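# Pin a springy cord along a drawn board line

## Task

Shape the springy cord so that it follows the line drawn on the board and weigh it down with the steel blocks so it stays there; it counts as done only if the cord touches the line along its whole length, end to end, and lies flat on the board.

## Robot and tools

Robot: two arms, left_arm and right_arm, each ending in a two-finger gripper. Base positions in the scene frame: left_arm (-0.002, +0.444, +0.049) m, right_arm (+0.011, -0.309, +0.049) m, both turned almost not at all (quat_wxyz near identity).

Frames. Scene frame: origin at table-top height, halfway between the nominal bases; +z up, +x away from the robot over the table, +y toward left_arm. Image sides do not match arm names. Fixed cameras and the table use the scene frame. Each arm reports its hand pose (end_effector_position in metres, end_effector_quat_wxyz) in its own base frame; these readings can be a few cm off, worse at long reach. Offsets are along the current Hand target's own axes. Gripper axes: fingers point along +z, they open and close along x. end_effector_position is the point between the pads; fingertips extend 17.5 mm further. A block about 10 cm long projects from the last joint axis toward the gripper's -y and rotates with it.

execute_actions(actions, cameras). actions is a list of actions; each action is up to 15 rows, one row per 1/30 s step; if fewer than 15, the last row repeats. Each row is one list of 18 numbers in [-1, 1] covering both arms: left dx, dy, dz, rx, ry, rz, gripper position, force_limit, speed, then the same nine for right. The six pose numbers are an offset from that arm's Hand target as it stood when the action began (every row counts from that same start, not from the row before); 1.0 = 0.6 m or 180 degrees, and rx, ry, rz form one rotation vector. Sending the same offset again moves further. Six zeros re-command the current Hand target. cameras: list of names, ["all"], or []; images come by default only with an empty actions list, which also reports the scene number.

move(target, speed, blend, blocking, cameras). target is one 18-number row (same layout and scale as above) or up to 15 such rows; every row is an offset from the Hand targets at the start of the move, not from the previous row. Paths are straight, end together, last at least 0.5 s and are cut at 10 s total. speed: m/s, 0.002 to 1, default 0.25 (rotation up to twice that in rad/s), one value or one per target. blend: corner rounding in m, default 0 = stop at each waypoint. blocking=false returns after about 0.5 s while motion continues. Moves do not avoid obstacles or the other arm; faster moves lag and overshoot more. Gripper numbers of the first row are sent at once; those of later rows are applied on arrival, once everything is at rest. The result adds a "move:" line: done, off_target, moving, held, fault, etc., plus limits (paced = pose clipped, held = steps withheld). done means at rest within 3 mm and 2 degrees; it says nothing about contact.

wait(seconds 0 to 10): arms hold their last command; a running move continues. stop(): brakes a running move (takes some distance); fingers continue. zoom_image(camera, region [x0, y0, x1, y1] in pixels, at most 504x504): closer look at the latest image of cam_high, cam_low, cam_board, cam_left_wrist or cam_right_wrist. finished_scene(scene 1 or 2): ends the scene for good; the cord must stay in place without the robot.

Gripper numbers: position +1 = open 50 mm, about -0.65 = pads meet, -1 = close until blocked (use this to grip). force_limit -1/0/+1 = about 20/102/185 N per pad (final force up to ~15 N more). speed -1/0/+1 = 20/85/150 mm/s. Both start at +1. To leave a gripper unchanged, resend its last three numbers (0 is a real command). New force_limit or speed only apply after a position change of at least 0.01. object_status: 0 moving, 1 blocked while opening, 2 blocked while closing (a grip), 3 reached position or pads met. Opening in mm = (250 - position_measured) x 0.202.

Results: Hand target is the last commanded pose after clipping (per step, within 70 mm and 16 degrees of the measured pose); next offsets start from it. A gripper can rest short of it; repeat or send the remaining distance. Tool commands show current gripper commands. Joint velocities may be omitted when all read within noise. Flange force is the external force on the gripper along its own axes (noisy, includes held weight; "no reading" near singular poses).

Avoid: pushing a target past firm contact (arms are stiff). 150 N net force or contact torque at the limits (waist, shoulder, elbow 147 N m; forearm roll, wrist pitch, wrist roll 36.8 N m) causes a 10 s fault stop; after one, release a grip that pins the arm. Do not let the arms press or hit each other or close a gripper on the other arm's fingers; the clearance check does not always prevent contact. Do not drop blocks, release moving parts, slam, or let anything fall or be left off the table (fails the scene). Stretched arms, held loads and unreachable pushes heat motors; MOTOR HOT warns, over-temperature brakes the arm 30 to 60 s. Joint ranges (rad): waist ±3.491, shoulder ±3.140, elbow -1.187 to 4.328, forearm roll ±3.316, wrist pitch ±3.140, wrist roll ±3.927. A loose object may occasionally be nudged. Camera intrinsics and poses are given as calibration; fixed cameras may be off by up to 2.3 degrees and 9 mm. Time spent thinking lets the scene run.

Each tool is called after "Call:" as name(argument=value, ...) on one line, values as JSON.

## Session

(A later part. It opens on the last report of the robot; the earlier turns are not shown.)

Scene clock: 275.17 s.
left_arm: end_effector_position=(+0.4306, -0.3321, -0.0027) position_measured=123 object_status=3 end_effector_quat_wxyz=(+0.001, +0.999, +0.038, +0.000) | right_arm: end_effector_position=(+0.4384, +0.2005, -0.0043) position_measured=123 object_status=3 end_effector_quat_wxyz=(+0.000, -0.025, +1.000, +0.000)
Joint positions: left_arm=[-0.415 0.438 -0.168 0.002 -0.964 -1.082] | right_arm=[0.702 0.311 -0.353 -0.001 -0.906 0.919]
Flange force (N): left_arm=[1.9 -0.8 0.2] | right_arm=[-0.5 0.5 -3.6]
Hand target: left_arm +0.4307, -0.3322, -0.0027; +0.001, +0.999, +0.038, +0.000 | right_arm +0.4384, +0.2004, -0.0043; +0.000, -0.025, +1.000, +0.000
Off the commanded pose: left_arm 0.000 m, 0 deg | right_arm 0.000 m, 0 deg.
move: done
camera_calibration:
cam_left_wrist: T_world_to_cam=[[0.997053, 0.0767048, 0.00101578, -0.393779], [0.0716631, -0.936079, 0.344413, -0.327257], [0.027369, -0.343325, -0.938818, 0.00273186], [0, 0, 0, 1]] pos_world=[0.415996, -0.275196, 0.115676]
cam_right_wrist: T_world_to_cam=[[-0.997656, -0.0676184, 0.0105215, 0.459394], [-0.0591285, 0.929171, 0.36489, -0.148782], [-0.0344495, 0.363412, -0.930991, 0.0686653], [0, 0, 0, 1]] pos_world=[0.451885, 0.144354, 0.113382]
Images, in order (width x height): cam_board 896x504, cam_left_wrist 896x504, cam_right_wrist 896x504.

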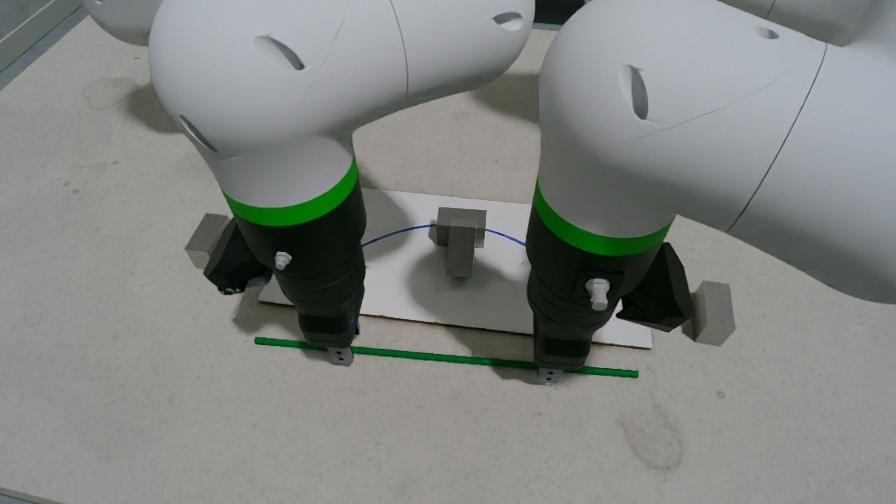

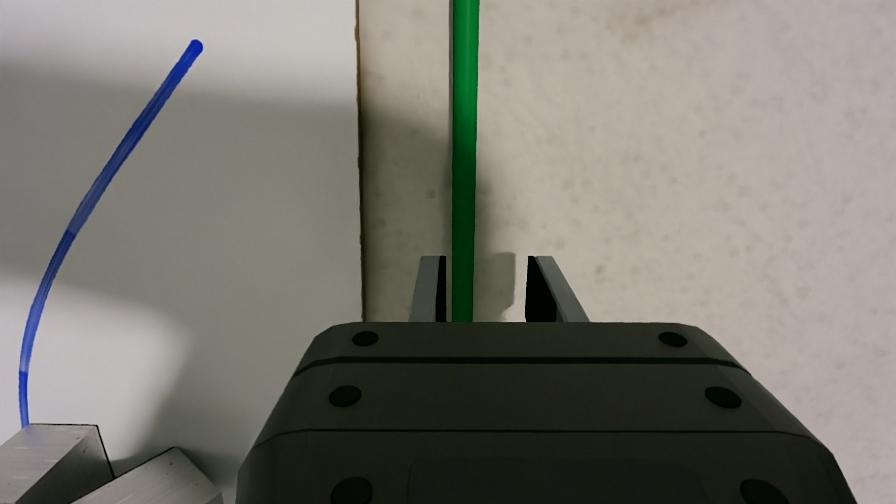

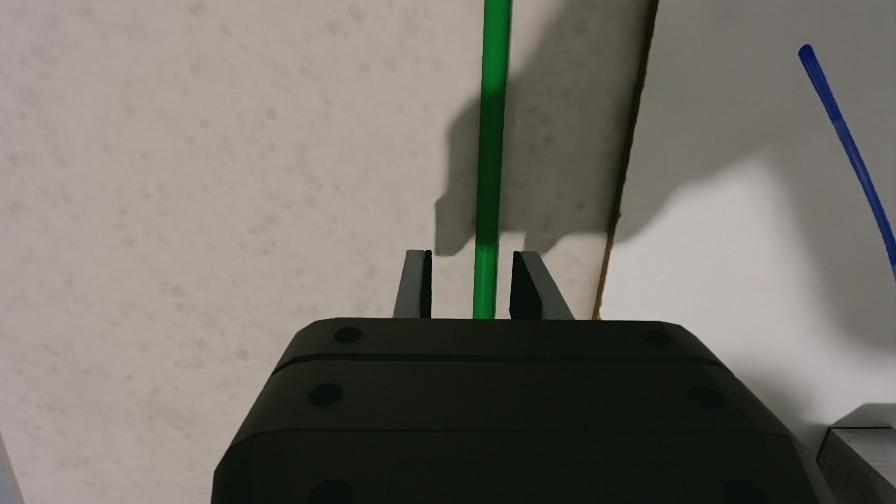

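Call:
move(target=[[-0.0067,0,0,0,0,0,0.2,-1,-0.5,0.0118,0,0,0,0,0,0.2,-1,-0.5],[-0.0067,0,0.0455,0,0,0,-1,-1,-0.5,0.0118,0,0.0428,0,0,0,-1,-1,-0.5],[-0.0067,0,-0.0628,0,0,0,-1,-1,-0.5,0.0118,0,-0.0655,0,0,0,-1,-1,-0.5],[-0.3297,-0.0165,-0.0628,0,0,0,-1,-1,-0.5,0.335,0.0157,-0.0655,0,0,0,-1,-1,-0.5],[-0.3297,-0.0165,0.0338,0,0,0,-1,-1,-0.5,0.335,0.0157,0.0312,0,0,0,-1,-1,-0.5]], speed=[0.1,0.1,0.1,0.25,0.1], cameras=["cam_board","cam_left_wrist","cam_right_wrist"])

Scene clock: 290.67 s.
left_arm: end_effector_position=(+0.4263, -0.3323, -0.0276) position_measured=123 object_status=3 end_effector_quat_wxyz=(+0.001, +0.999, +0.038, +0.000) | right_arm: end_effector_position=(+0.4313, +0.2001, -0.0300) position_measured=123 object_status=3 end_effector_quat_wxyz=(+0.000, -0.025, +1.000, +0.000)
Joint positions: left_arm=[-0.418 0.468 -0.193 0.002 -0.909 -1.079] | right_arm=[0.711 0.341 -0.39 0 -0.84 0.909]
Flange force (N): left_arm=[2.4 -0.3 0.3] | right_arm=[-1.9 0.8 -2.1]
Flange force when the fault began (N): left_arm=[4.5 -5.1 -39.0]
Hand target: left_arm +0.4263, -0.3323, -0.0276; +0.001, +0.999, +0.038, +0.000 (not the last commanded pose) | right_arm +0.4314, +0.2001, -0.0300; +0.000, -0.025, +1.000, +0.000 (not the last commanded pose)
Tool commands: left_gripper/position=+0.2 left_gripper/force_limit=-1.0 left_gripper/speed=-0.498039 right_gripper/position=+0.2 right_gripper/force_limit=-1.0 right_gripper/speed=-0.5
Off the commanded pose: left_arm 0.194 m, 0 deg | right_arm 0.194 m, 0 deg.
FORCE FAULT: contact force on the left arm reached its limit, and that arm stopped. The contact can be on any part of that arm, not only on its tool. That arm's remaining commands of this call were not run. That arm is still stopped at the end of this call. That arm stays stopped for about 10 more seconds. Until then a move that you send moves the other arm only, and its call returns only when the move has ended. Once the stop has ended, the next robot result says so. If the stop ends while you think or write, that arm runs what you send next, counted from a new Hand target: where the arm stands when the stop ends. While its stop runs, that arm takes no new command, but its gripper still runs the gripper command that each later call begins with. Until it ends, the stop uses up actions while you think or wait. An arm that is not stopped still takes commands.
move: fault (left_arm), off_target (right_arm); path passed 1 of 5 targets; target 2's new numbers were not sent
camera_calibration:
cam_left_wrist: T_world_to_cam=[[0.997044, 0.076838, -0.0000593232, -0.389405], [0.072171, -0.93622, 0.343922, -0.318898], [0.0263708, -0.34291, -0.938998, -0.0199985], [0, 0, 0, 1]] pos_world=[0.411796, -0.275495, 0.0908745]
cam_right_wrist: T_world_to_cam=[[-0.997656, -0.0676197, 0.0105282, 0.452554], [-0.0591305, 0.929205, 0.364803, -0.139449], [-0.0344507, 0.363325, -0.931025, 0.0446553], [0, 0, 0, 1]] pos_world=[0.444785, 0.143954, 0.087682]
Images, in order (width x height): cam_board 896x504, cam_left_wrist 896x504, cam_right_wrist 896x504.

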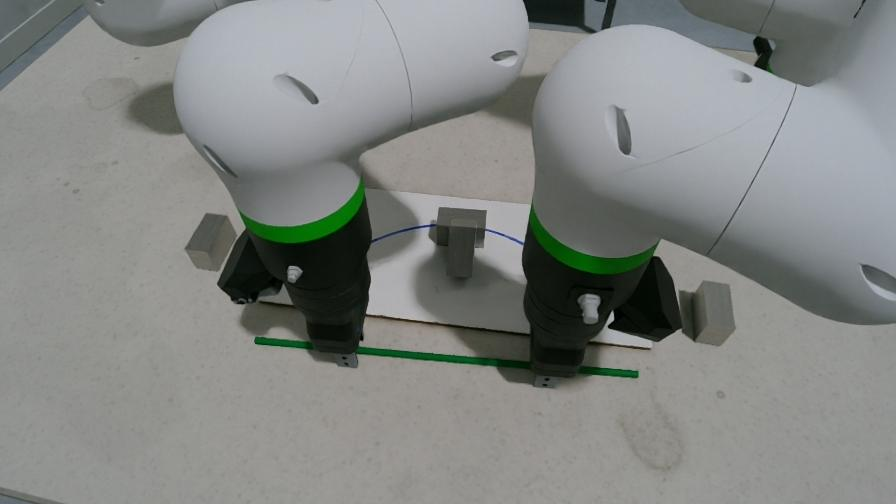

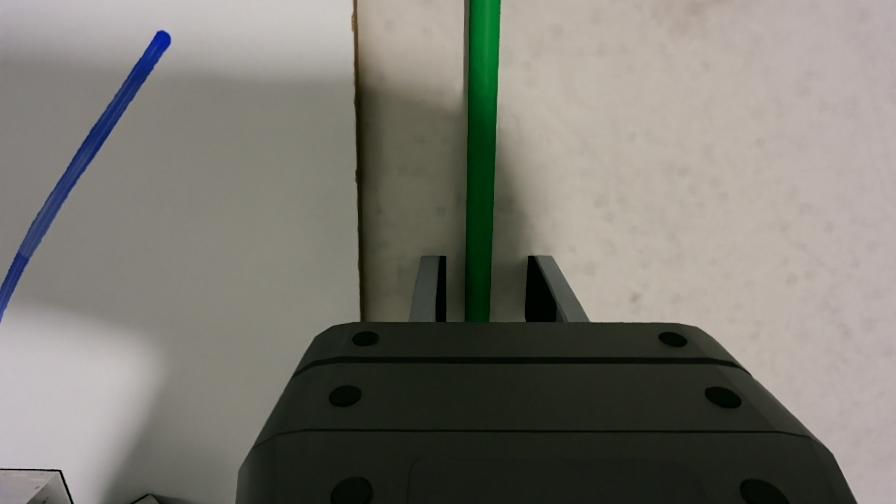

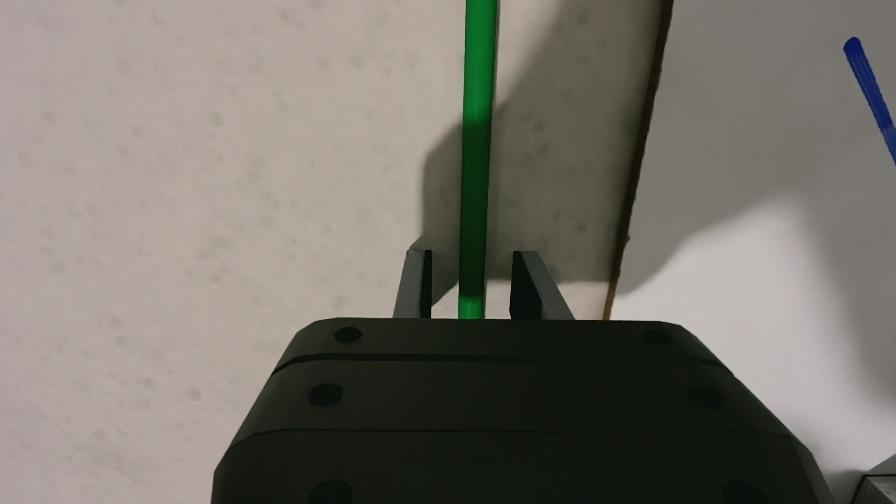

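Call:
wait(seconds=8)

Call:
move(target=[[0,0,-0.0035,0,0,0,0.2,-1,-0.5,0,0,-0.0015,0,0,0,0.2,-1,-0.5],[0,0,-0.0035,0,0,0,-1,-1,-0.5,0,0,-0.0015,0,0,0,-1,-1,-0.5],[0,0,-0.1043,0,0,0,-1,-1,-0.5,0,0,-0.1083,0,0,0,-1,-1,-0.5],[-0.323,-0.0165,-0.1043,0,0,0,-1,-1,-0.5,0.3232,0.0157,-0.1083,0,0,0,-1,-1,-0.5],[-0.323,-0.0165,-0.0145,0,0,0,-1,-1,-0.5,0.3232,0.0157,-0.0143,0,0,0,-1,-1,-0.5]], speed=[0.05,0.1,0.1,0.25,0.1], cameras=["cam_board","cam_left_wrist","cam_right_wrist"])

Scene clock: 307.57 s.
left_arm: end_effector_position=(+0.4263, -0.3323, -0.0276) position_measured=123 object_status=3 end_effector_quat_wxyz=(+0.001, +0.999, +0.038, +0.000) | right_arm: end_effector_position=(+0.4314, +0.2001, -0.0300) position_measured=123 object_status=3 end_effector_quat_wxyz=(+0.000, -0.025, +1.000, +0.000)
Joint positions: left_arm=[-0.418 0.468 -0.193 0.002 -0.909 -1.079] | right_arm=[0.711 0.341 -0.39 -0.001 -0.84 0.909]
Flange force (N): left_arm=[1.7 -0.6 0.5] | right_arm=[-1.9 1.2 -2.1]
Hand target: left_arm +0.4263, -0.3323, -0.0276; +0.001, +0.999, +0.038, +0.000 (not the last commanded pose) | right_arm +0.4314, +0.2001, -0.0300; +0.000, -0.025, +1.000, +0.000 (not the last commanded pose)
Tool commands: left_gripper/position=+0.2 left_gripper/force_limit=-1.0 left_gripper/speed=-0.498039 right_gripper/position=+0.2 right_gripper/force_limit=-1.0 right_gripper/speed=-0.5
Off the commanded pose: left_arm 0.194 m, 0 deg | right_arm 0.194 m, 0 deg.
FORCE FAULT, CONTINUED: the left arm's stop, for the force fault that an earlier result reported, is over. The rest of the stop counts as 20 of the actions that you can send in this scene. That arm's target is now where it stood when the stop ended, not its last command. That arm accepts commands again.
wait: 8.00 s; at rest from the start

Scene clock: 311.63 s.
left_arm: end_effector_position=(+0.2324, -0.3370, -0.0188) position_measured=213 object_status=2 end_effector_quat_wxyz=(+0.001, +0.999, +0.038, +0.000) | right_arm: end_effector_position=(+0.2372, +0.2000, -0.0215) position_measured=213 object_status=2 end_effector_quat_wxyz=(+0.000, -0.025, +1.000, +0.000)
Joint positions: left_arm=[-0.643 0.178 -0.571 0.002 -0.82 -0.854] | right_arm=[1.133 -0.062 -0.838 0 -0.794 0.487]
Flange force (N): left_arm=[-4.2 26.4 -36.9] | right_arm=[3.7 26.7 -32.8]
Hand target: left_arm +0.2323, -0.3370, -0.0188; +0.001, +0.999, +0.038, +0.000 | right_arm +0.2372, +0.2000, -0.0215; +0.000, -0.025, +1.000, +0.000
Off the commanded pose: left_arm 0.000 m, 0 deg | right_arm 0.000 m, 0 deg.
move: done
camera_calibration:
cam_left_wrist: T_world_to_cam=[[0.997048, 0.076777, 0.0000687602, -0.195655], [0.0720696, -0.936225, 0.343931, -0.312176], [0.0264703, -0.342911, -0.938995, -0.00831282], [0, 0, 0, 1]] pos_world=[0.217796, -0.280095, 0.0995745]
cam_right_wrist: T_world_to_cam=[[-0.997665, -0.0674892, 0.0104636, 0.258803], [-0.0590295, 0.92918, 0.364883, -0.153964], [-0.0343483, 0.363414, -0.930994, 0.0458774], [0, 0, 0, 1]] pos_world=[0.250686, 0.143854, 0.0961824]
Images, in order (width x height): cam_board 896x504, cam_left_wrist 896x504, cam_right_wrist 896x504.

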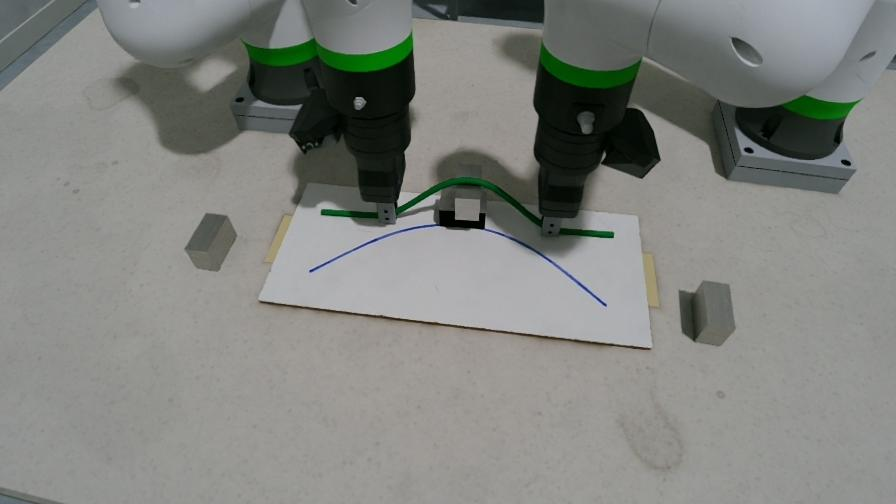

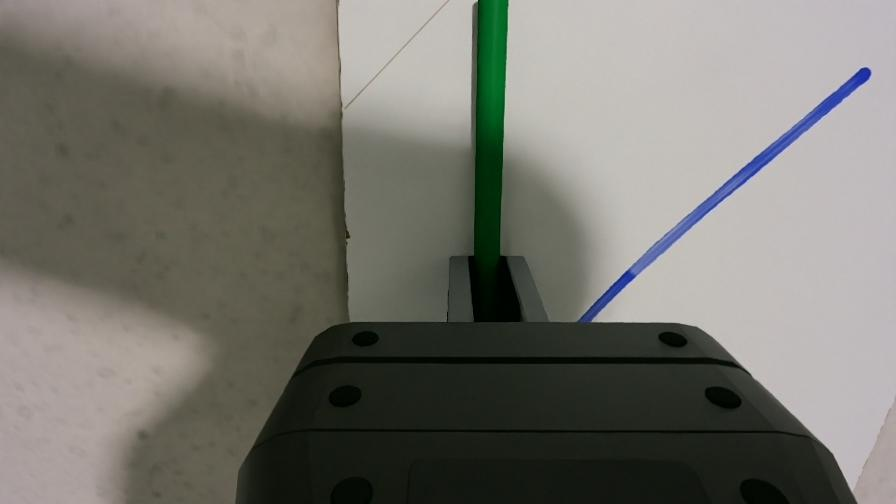

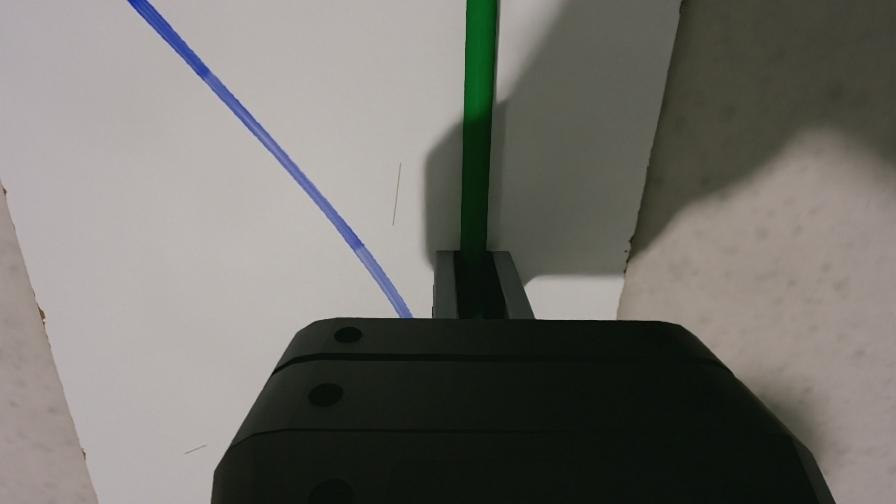

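Call:
zoom_image(camera="cam_board", region=[370, 140, 570, 260])

Scaled by 2.520 from the camera's 896x504 image, which has a finer 1280x720 frame.

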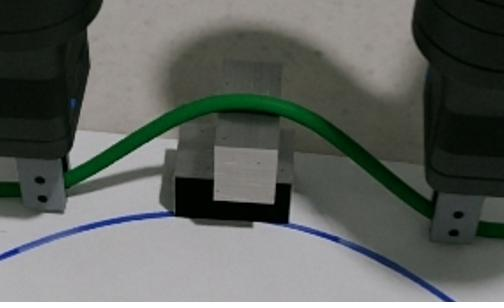

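Call:
move(target=[0,0,-0.2,0,0,0,-1,-1,-0.5,0,0,-0.2,0,0,0,-1,-1,-0.5], speed=0.1, cameras=["cam_high","cam_board","cam_low"])

Call:
zoom_image(camera="cam_board", region=[370, 120, 570, 260])

Scene clock: 319.43 s.
left_arm: end_effector_position=(+0.2324, -0.3368, +0.1012) position_measured=213 object_status=2 end_effector_quat_wxyz=(+0.001, +0.999, +0.038, +0.000) | right_arm: end_effector_position=(+0.2372, +0.1999, +0.0985) position_measured=213 object_status=2 end_effector_quat_wxyz=(+0.000, -0.025, +1.000, +0.000)
Joint positions: left_arm=[-0.642 -0.008 -0.439 0.002 -1.139 -0.854] | right_arm=[1.133 -0.285 -0.68 0 -1.175 0.488]
Flange force (N): left_arm=[2.2 -3.5 -0.2] | right_arm=[-1.3 -1.6 -2.4]
Hand target: left_arm +0.2324, -0.3368, +0.1012; +0.001, +0.999, +0.038, +0.000 | right_arm +0.2372, +0.1999, +0.0985; +0.000, -0.025, +1.000, +0.000
Off the commanded pose: left_arm 0.000 m, 0 deg | right_arm 0.000 m, 0 deg.
move: done
Images, in order (width x height): cam_high 896x504, cam_low 896x504, cam_board 896x504.

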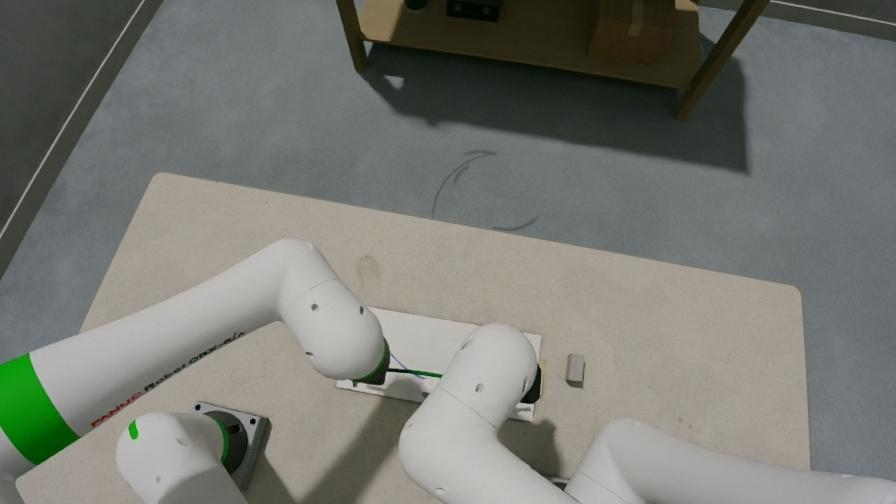

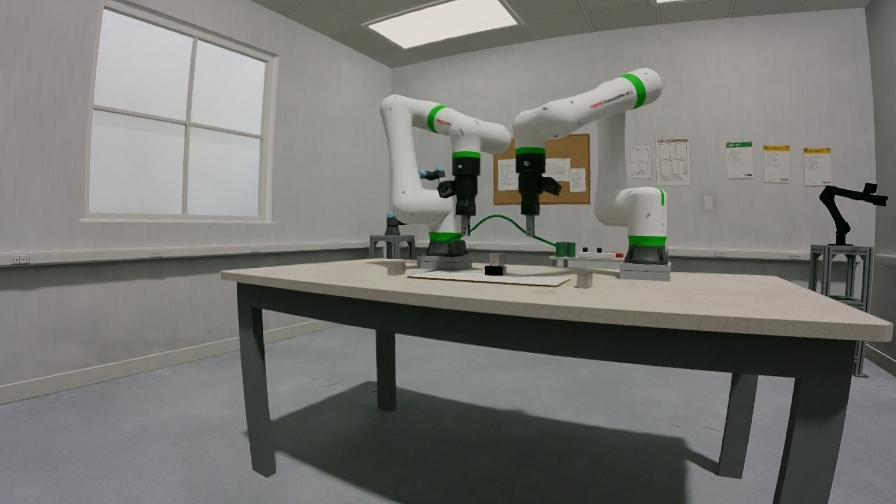

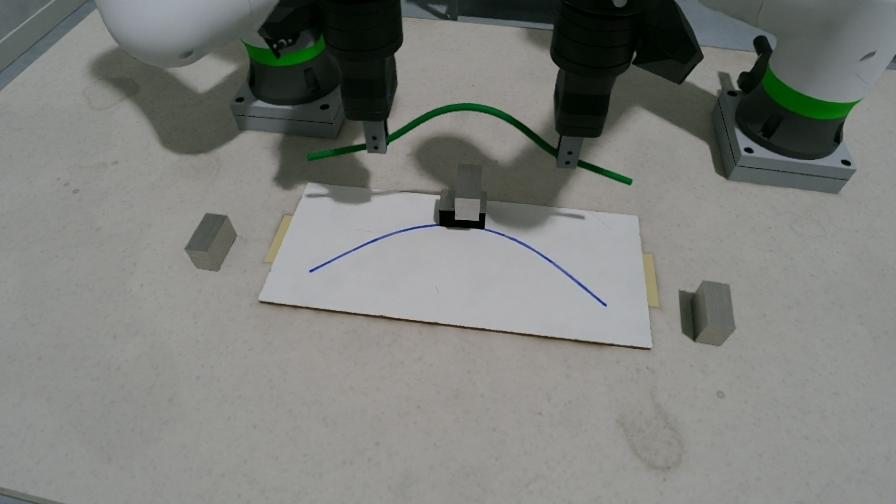

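Scaled by 2.520 from the camera's 896x504 image, which has a finer 1280x720 frame.

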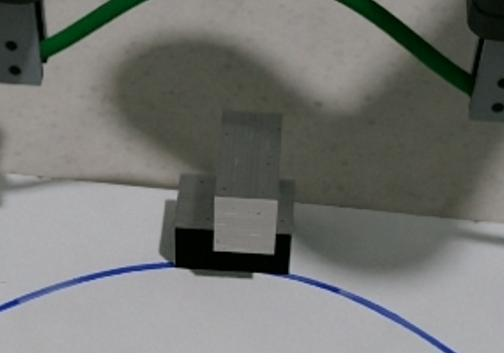

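Call:
move(target=[0,-0.055,-0.03,0,0,0,-1,-1,-0.5,0,-0.055,-0.03,0,0,0,-1,-1,-0.5], speed=0.08, cameras=["cam_board","cam_low"])

Scene clock: 328.60 s.
left_arm: end_effector_position=(+0.2299, -0.3039, +0.1191) position_measured=213 object_status=2 end_effector_quat_wxyz=(+0.001, +0.999, +0.038, +0.000) | right_arm: end_effector_position=(+0.2388, +0.1669, +0.1165) position_measured=213 object_status=2 end_effector_quat_wxyz=(+0.000, -0.025, +1.000, +0.000)
Joint positions: left_arm=[-0.574 -0.102 -0.482 0.002 -1.19 -0.923] | right_arm=[1.072 -0.367 -0.69 0 -1.247 0.548]
Flange force (N): left_arm=[0.2 37.7 1.2] | right_arm=[0.3 40.2 -2.9]
Hand target: left_arm +0.2299, -0.3039, +0.1191; +0.001, +0.999, +0.038, +0.000 | right_arm +0.2388, +0.1669, +0.1165; +0.000, -0.025, +1.000, +0.000
Off the commanded pose: left_arm 0.000 m, 0 deg | right_arm 0.000 m, 0 deg.
move: done
Images, in order (width x height): cam_low 896x504, cam_board 896x504.

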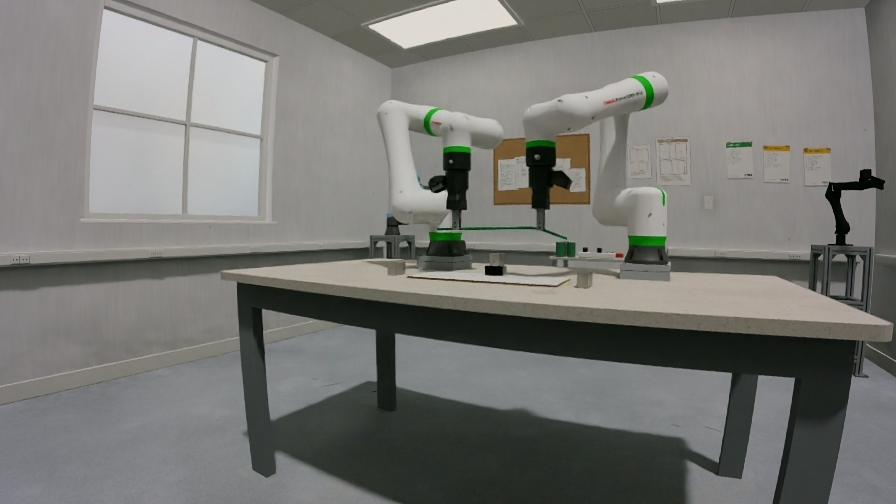

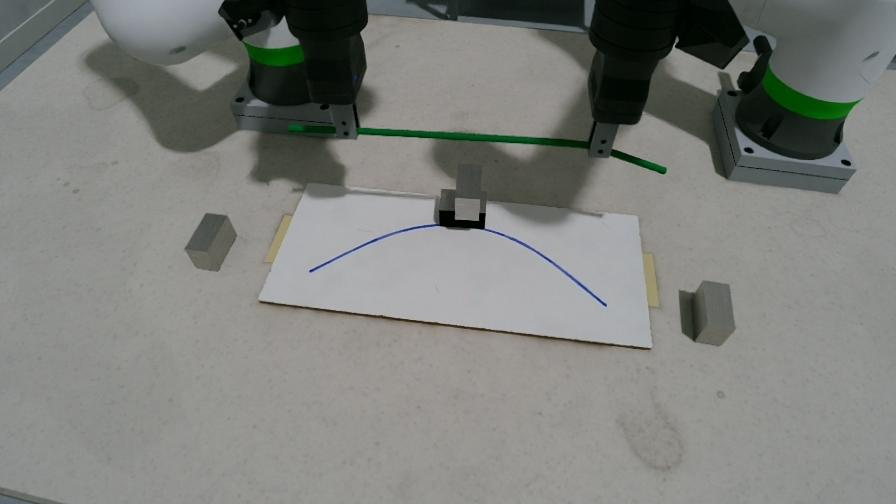

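Call:
move(target=[[0.2043,0.0183,0,0,0,0,-1,-1,-0.5,-0.2045,-0.0127,0,0,0,0,-1,-1,-0.5],[0.2043,0.0183,0.229,0,0,0,-1,-1,-0.5,-0.2045,-0.0127,0.228,0,0,0,-1,-1,-0.5]], speed=[0.2,0.08], cameras=["cam_board","cam_low","cam_left_wrist","cam_right_wrist"])

Scene clock: 344.17 s.
left_arm: end_effector_position=(+0.3529, -0.3058, -0.0183) position_measured=213 object_status=2 end_effector_quat_wxyz=(+0.001, +0.999, +0.038, +0.000) | right_arm: end_effector_position=(+0.3618, +0.1654, -0.0203) position_measured=213 object_status=2 end_effector_quat_wxyz=(+0.000, -0.025, +1.000, +0.000)
Joint positions: left_arm=[-0.431 0.302 -0.408 0.002 -0.86 -1.066] | right_arm=[0.762 0.156 -0.602 -0.001 -0.812 0.859]
Flange force (N): left_arm=[0.3 21.7 -2.3] | right_arm=[-0.6 24.8 -2.5]
Hand target: left_arm +0.3529, -0.3058, -0.0183; +0.001, +0.999, +0.038, +0.000 | right_arm +0.3618, +0.1654, -0.0203; +0.000, -0.025, +1.000, +0.000
Off the commanded pose: left_arm 0.000 m, 0 deg | right_arm 0.000 m, 0 deg.
move: done
camera_calibration:
cam_left_wrist: T_world_to_cam=[[0.997051, 0.0767444, -0.0000254864, -0.318286], [0.0720716, -0.936228, 0.343924, -0.291958], [0.0263704, -0.342911, -0.938998, -0.000243388], [0, 0, 0, 1]] pos_world=[0.338396, -0.248995, 0.100175]
cam_right_wrist: T_world_to_cam=[[-0.997656, -0.0676174, 0.0105219, 0.380669], [-0.0591274, 0.929171, 0.36489, -0.114866], [-0.0344495, 0.363412, -0.930991, 0.0638829], [0, 0, 0, 1]] pos_world=[0.375185, 0.109254, 0.0973824]
Images, in order (width x height): cam_low 896x504, cam_board 896x504, cam_left_wrist 896x504, cam_right_wrist 896x504.

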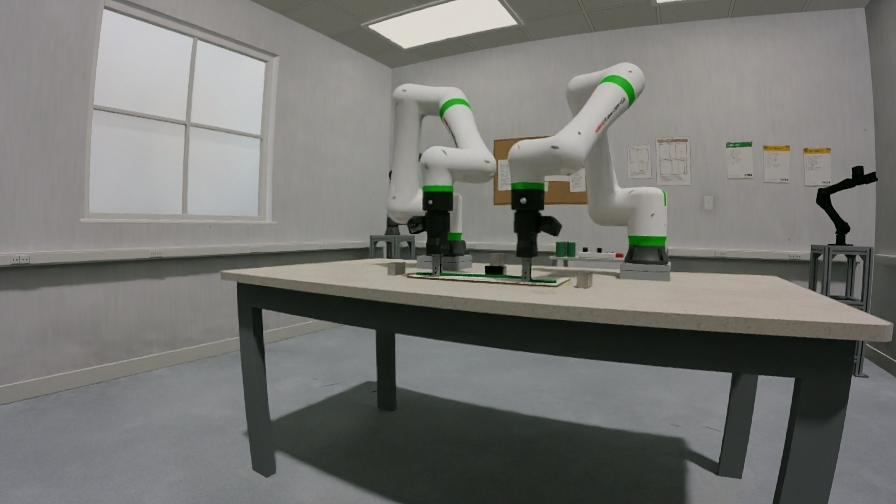

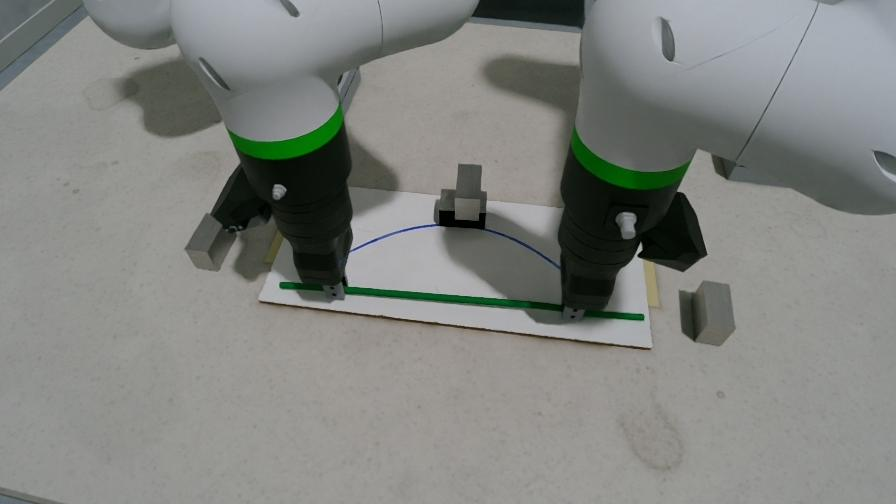

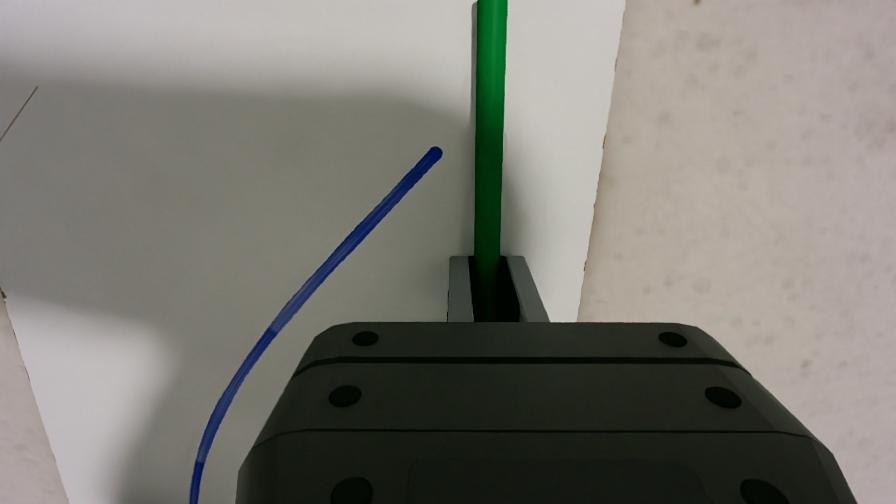

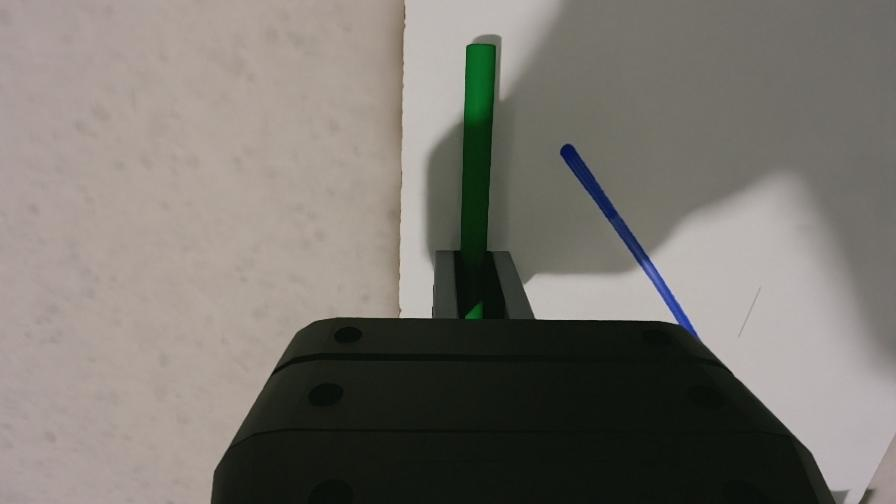

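Call:
move(target=[[0,0.0158,0,0,0,0,-1,-1,-0.5,0,-0.0092,0,0,0,0,-1,-1,-0.5],[0,0.0158,0,0,0,0,0.1,-0.8,-1,0,-0.0092,0,0,0,0,0.1,-0.8,-1],[0,0.0158,-0.18,0,0,0,0.8,-0.8,0,0,-0.0092,-0.18,0,0,0,0.8,-0.8,0],[-0.002,-0.2757,-0.18,0,0,-0.4756,0.8,-0.8,0,0.0738,-0.2912,-0.18,0,0,0.533,0.8,-0.8,0]], speed=[0.05,0.1,0.25,0.35], cameras=["cam_board","cam_left_wrist","cam_right_wrist"])

Call:
zoom_image(camera="cam_board", region=[260, 140, 660, 360])

Scene clock: 360.80 s.
left_arm: end_effector_position=(+0.3393, -0.1408, +0.0894) position_measured=32 object_status=3 end_effector_quat_wxyz=(+0.001, +0.708, +0.707, -0.001) | right_arm: end_effector_position=(+0.3261, -0.0113, +0.0876) position_measured=32 object_status=3 end_effector_quat_wxyz=(+0.000, +0.726, +0.688, +0.000)
Joint positions: left_arm=[-0.03 -0.105 -0.56 0.002 -1.116 0.028] | right_arm=[0.374 -0.221 -0.66 -0.001 -1.131 -0.429]
Flange force (N): left_arm=[1.9 1.4 0.1] | right_arm=[0.6 2.3 -2.9]
Hand target: left_arm +0.3393, -0.1408, +0.0894; +0.001, +0.708, +0.707, -0.001 | right_arm +0.3261, -0.0113, +0.0876; +0.000, +0.726, +0.688, +0.000
Off the commanded pose: left_arm 0.000 m, 0 deg | right_arm 0.000 m, 0 deg.
move: done
camera_calibration:
cam_left_wrist: T_world_to_cam=[[-0.000147707, 0.999999, -0.00137554, 0.151077], [0.939631, 0.000609486, 0.34219, -0.335768], [0.34219, -0.00124195, -0.93963, 0.0988311], [0, 0, 0, 1]] pos_world=[0.281701, -0.150749, 0.207969]
cam_right_wrist: T_world_to_cam=[[0.0360231, 0.999287, 0.0113234, 0.00694855], [0.930525, -0.0376722, 0.364285, -0.325708], [0.364452, -0.00258594, -0.931219, 0.0931118], [0, 0, 0, 1]] pos_world=[0.268895, -0.018973, 0.205279]
Images, in order (width x height): cam_board 896x504, cam_left_wrist 896x504, cam_right_wrist 896x504.

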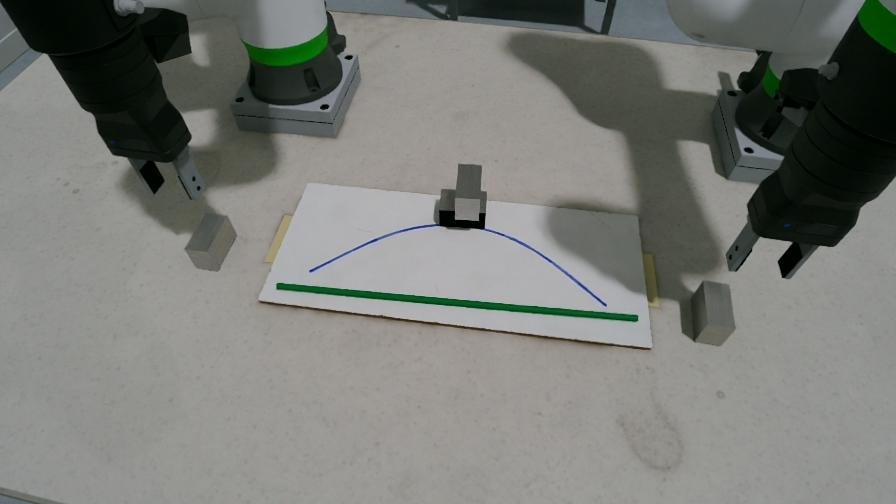

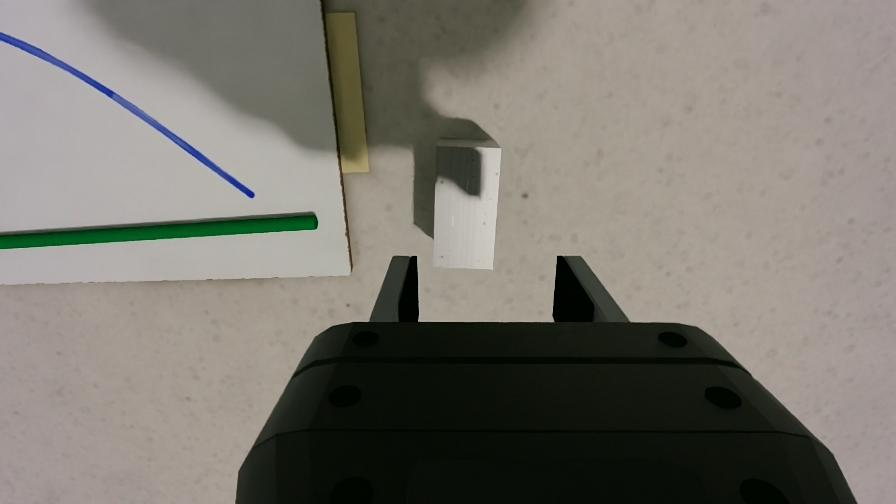

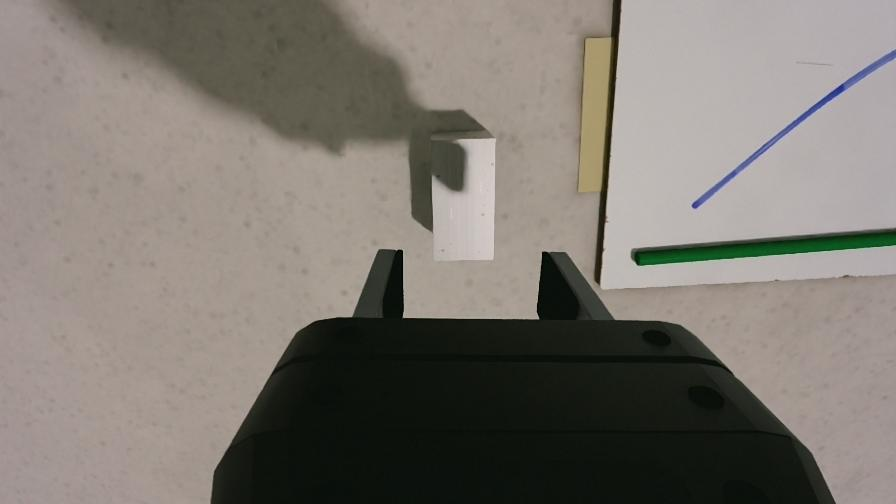

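Scaled by 1.260 from the camera's 896x504 image, which has a finer 1280x720 frame.

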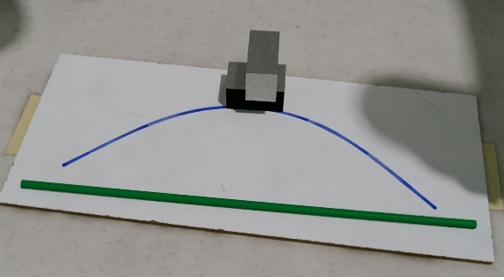

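Call:
move(target=[[-0.002,-0.001,0.184,0,0,0,0.8,-0.8,0,0,-0.0028,0.1827,0,0,0,0.8,-0.8,0],[-0.002,-0.001,0.184,0,0,0,-1,-0.8,0,0,-0.0028,0.1827,0,0,0,-1,-0.8,0],[-0.002,-0.001,0,0,0,0,-1,-0.8,0,0,-0.0028,0,0,0,0,-1,-0.8,0],[-0.171,-0.052,0.04,0,0,0.214,-1,-0.8,0,0.1977,-0.0357,0.04,0,0,-0.251,-1,-0.8,0],[-0.171,-0.052,0.1725,0,0,0.214,-1,-0.8,0,0.1977,-0.0357,0.171,0,0,-0.251,-1,-0.8,0]], speed=[0.2,0.2,0.25,0.3,0.15], cameras=["cam_board","cam_left_wrist","cam_right_wrist"])

Scene clock: 380.57 s.
left_arm: end_effector_position=(+0.3079, -0.2435, -0.0139) position_measured=103 object_status=2 end_effector_quat_wxyz=(+0.001, +0.901, +0.434, +0.000) | right_arm: end_effector_position=(+0.3111, +0.1084, -0.0150) position_measured=103 object_status=2 end_effector_quat_wxyz=(+0.000, +0.406, +0.914, +0.000)
Joint positions: left_arm=[-0.33 0.131 -0.613 0.002 -0.827 -0.345] | right_arm=[0.74 -0.024 -0.781 -0.001 -0.813 -0.006]
Flange force (N): left_arm=[2.6 0.3 6.1] | right_arm=[1.3 2.3 2.2]
Hand target: left_arm +0.3080, -0.2435, -0.0139; +0.001, +0.901, +0.434, +0.000 | right_arm +0.3112, +0.1084, -0.0149; +0.000, +0.406, +0.914, +0.000
Off the commanded pose: left_arm 0.000 m, 0 deg | right_arm 0.000 m, 0 deg.
move: done
camera_calibration:
cam_left_wrist: T_world_to_cam=[[0.622643, 0.782505, -0.0011378, 0.00900421], [0.735244, -0.584538, 0.343119, -0.35038], [0.267827, -0.214477, -0.939291, -0.0166723], [0, 0, 0, 1]] pos_world=[0.256474, -0.215432, 0.104572]
cam_right_wrist: T_world_to_cam=[[-0.683167, 0.730176, 0.0112103, 0.141963], [0.682708, 0.633155, 0.364726, -0.265475], [0.259217, 0.256822, -0.931047, 0.0079986], [0, 0, 0, 1]] pos_world=[0.276153, 0.0623744, 0.102681]
Images, in order (width x height): cam_board 896x504, cam_left_wrist 896x504, cam_right_wrist 896x504.

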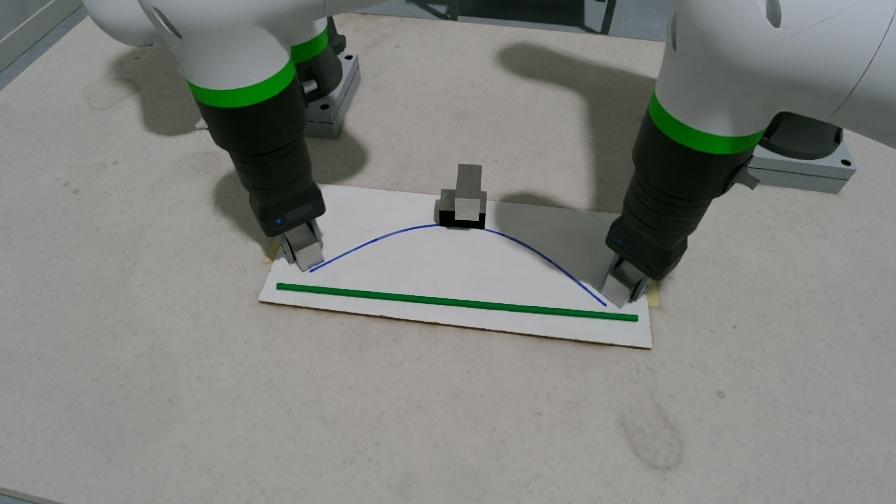

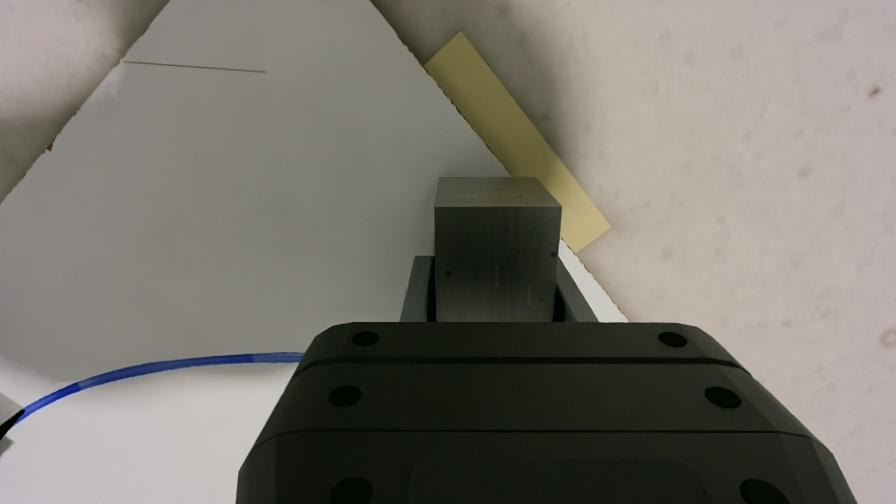

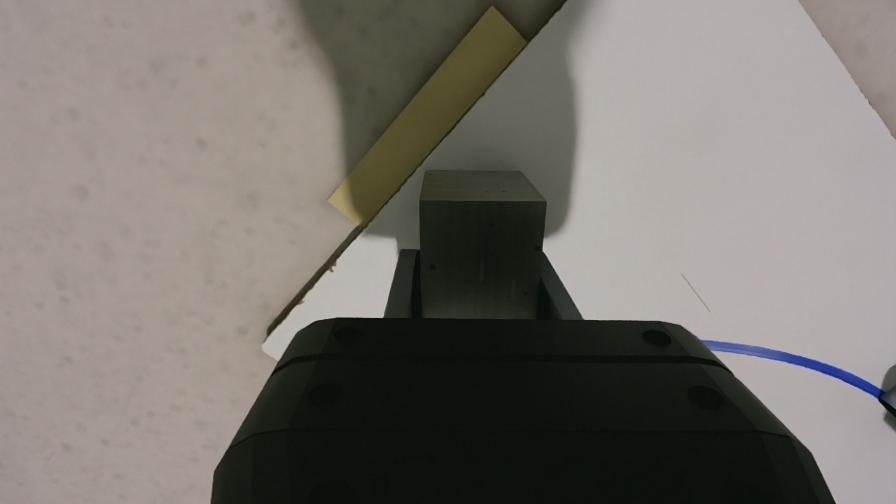

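Call:
move(target=[[0,0,0,0,0,0,0.7,-0.8,-0.7,0,0,0,0,0,0,0.7,-0.8,-0.7],[0,0,-0.207,0,0,0,0.8,-0.8,0,0,0,-0.18,0,0,0,0.7,-0.8,-0.7],[-0.3223,0.1187,-0.207,0,0,-0.2145,0.8,-0.8,0,-0.16,-0.1217,-0.18,0,0,0,0.7,-0.8,-0.7]], speed=[0.1,0.25,0.35], cameras=["cam_board","cam_left_wrist"])

Call:
zoom_image(camera="cam_board", region=[250, 160, 670, 360])

Scene clock: 409.30 s.
left_arm: end_effector_position=(+0.2430, -0.4388, +0.1107) position_measured=32 object_status=3 end_effector_quat_wxyz=(+0.001, +0.707, +0.707, -0.001) | right_arm: end_effector_position=(+0.3213, -0.0119, +0.0930) position_measured=48 object_status=3 end_effector_quat_wxyz=(+0.000, +0.406, +0.914, +0.000)
Joint positions: left_arm=[-0.802 0.21 -0.174 0.001 -1.186 0.802] | right_arm=[0.379 -0.243 -0.663 -0.001 -1.15 0.356]
Flange force (N): left_arm=[-0.9 2.4 -0.1] | right_arm=[-1.1 1.8 -2.9]
Hand target: left_arm +0.2430, -0.4389, +0.1107; +0.001, +0.707, +0.707, -0.001 | right_arm +0.3213, -0.0119, +0.0930; +0.000, +0.406, +0.914, +0.000
Off the commanded pose: left_arm 0.000 m, 0 deg | right_arm 0.000 m, 0 deg.
move: done
camera_calibration:
cam_left_wrist: T_world_to_cam=[[-0.00185453, 0.999997, -0.00135023, 0.449596], [0.939637, 0.0022046, 0.342166, -0.251633], [0.342168, -0.000634164, -0.939639, 0.151613], [0, 0, 0, 1]] pos_world=[0.185401, -0.448944, 0.229169]
Images, in order (width x height): cam_board 896x504, cam_left_wrist 896x504.

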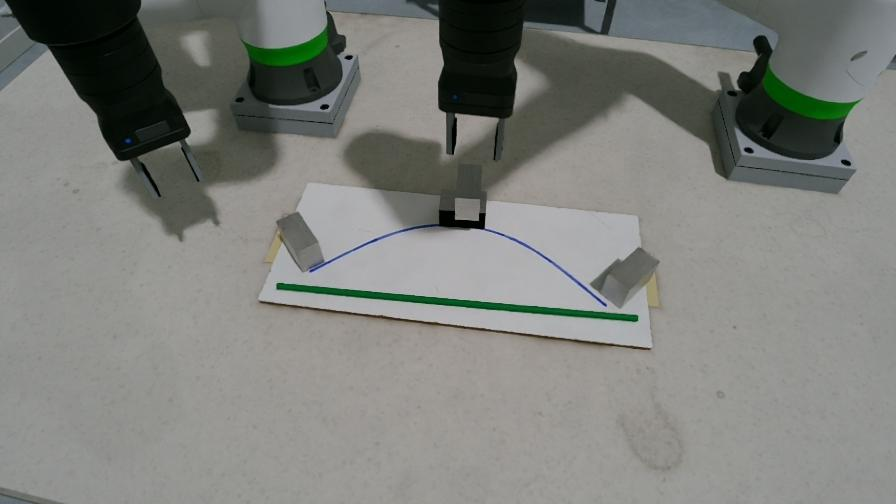

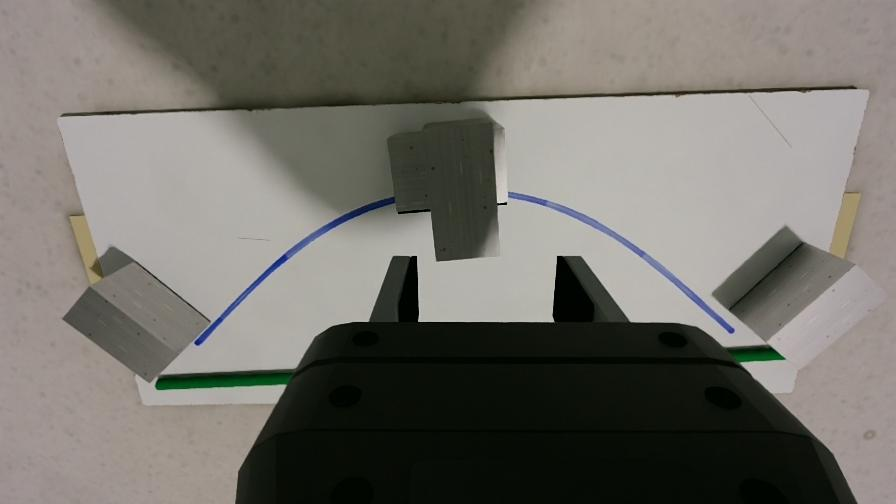

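Scaled by 1.200 from the camera's 896x504 image, which has a finer 1280x720 frame.

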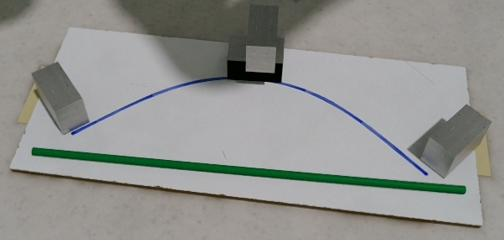

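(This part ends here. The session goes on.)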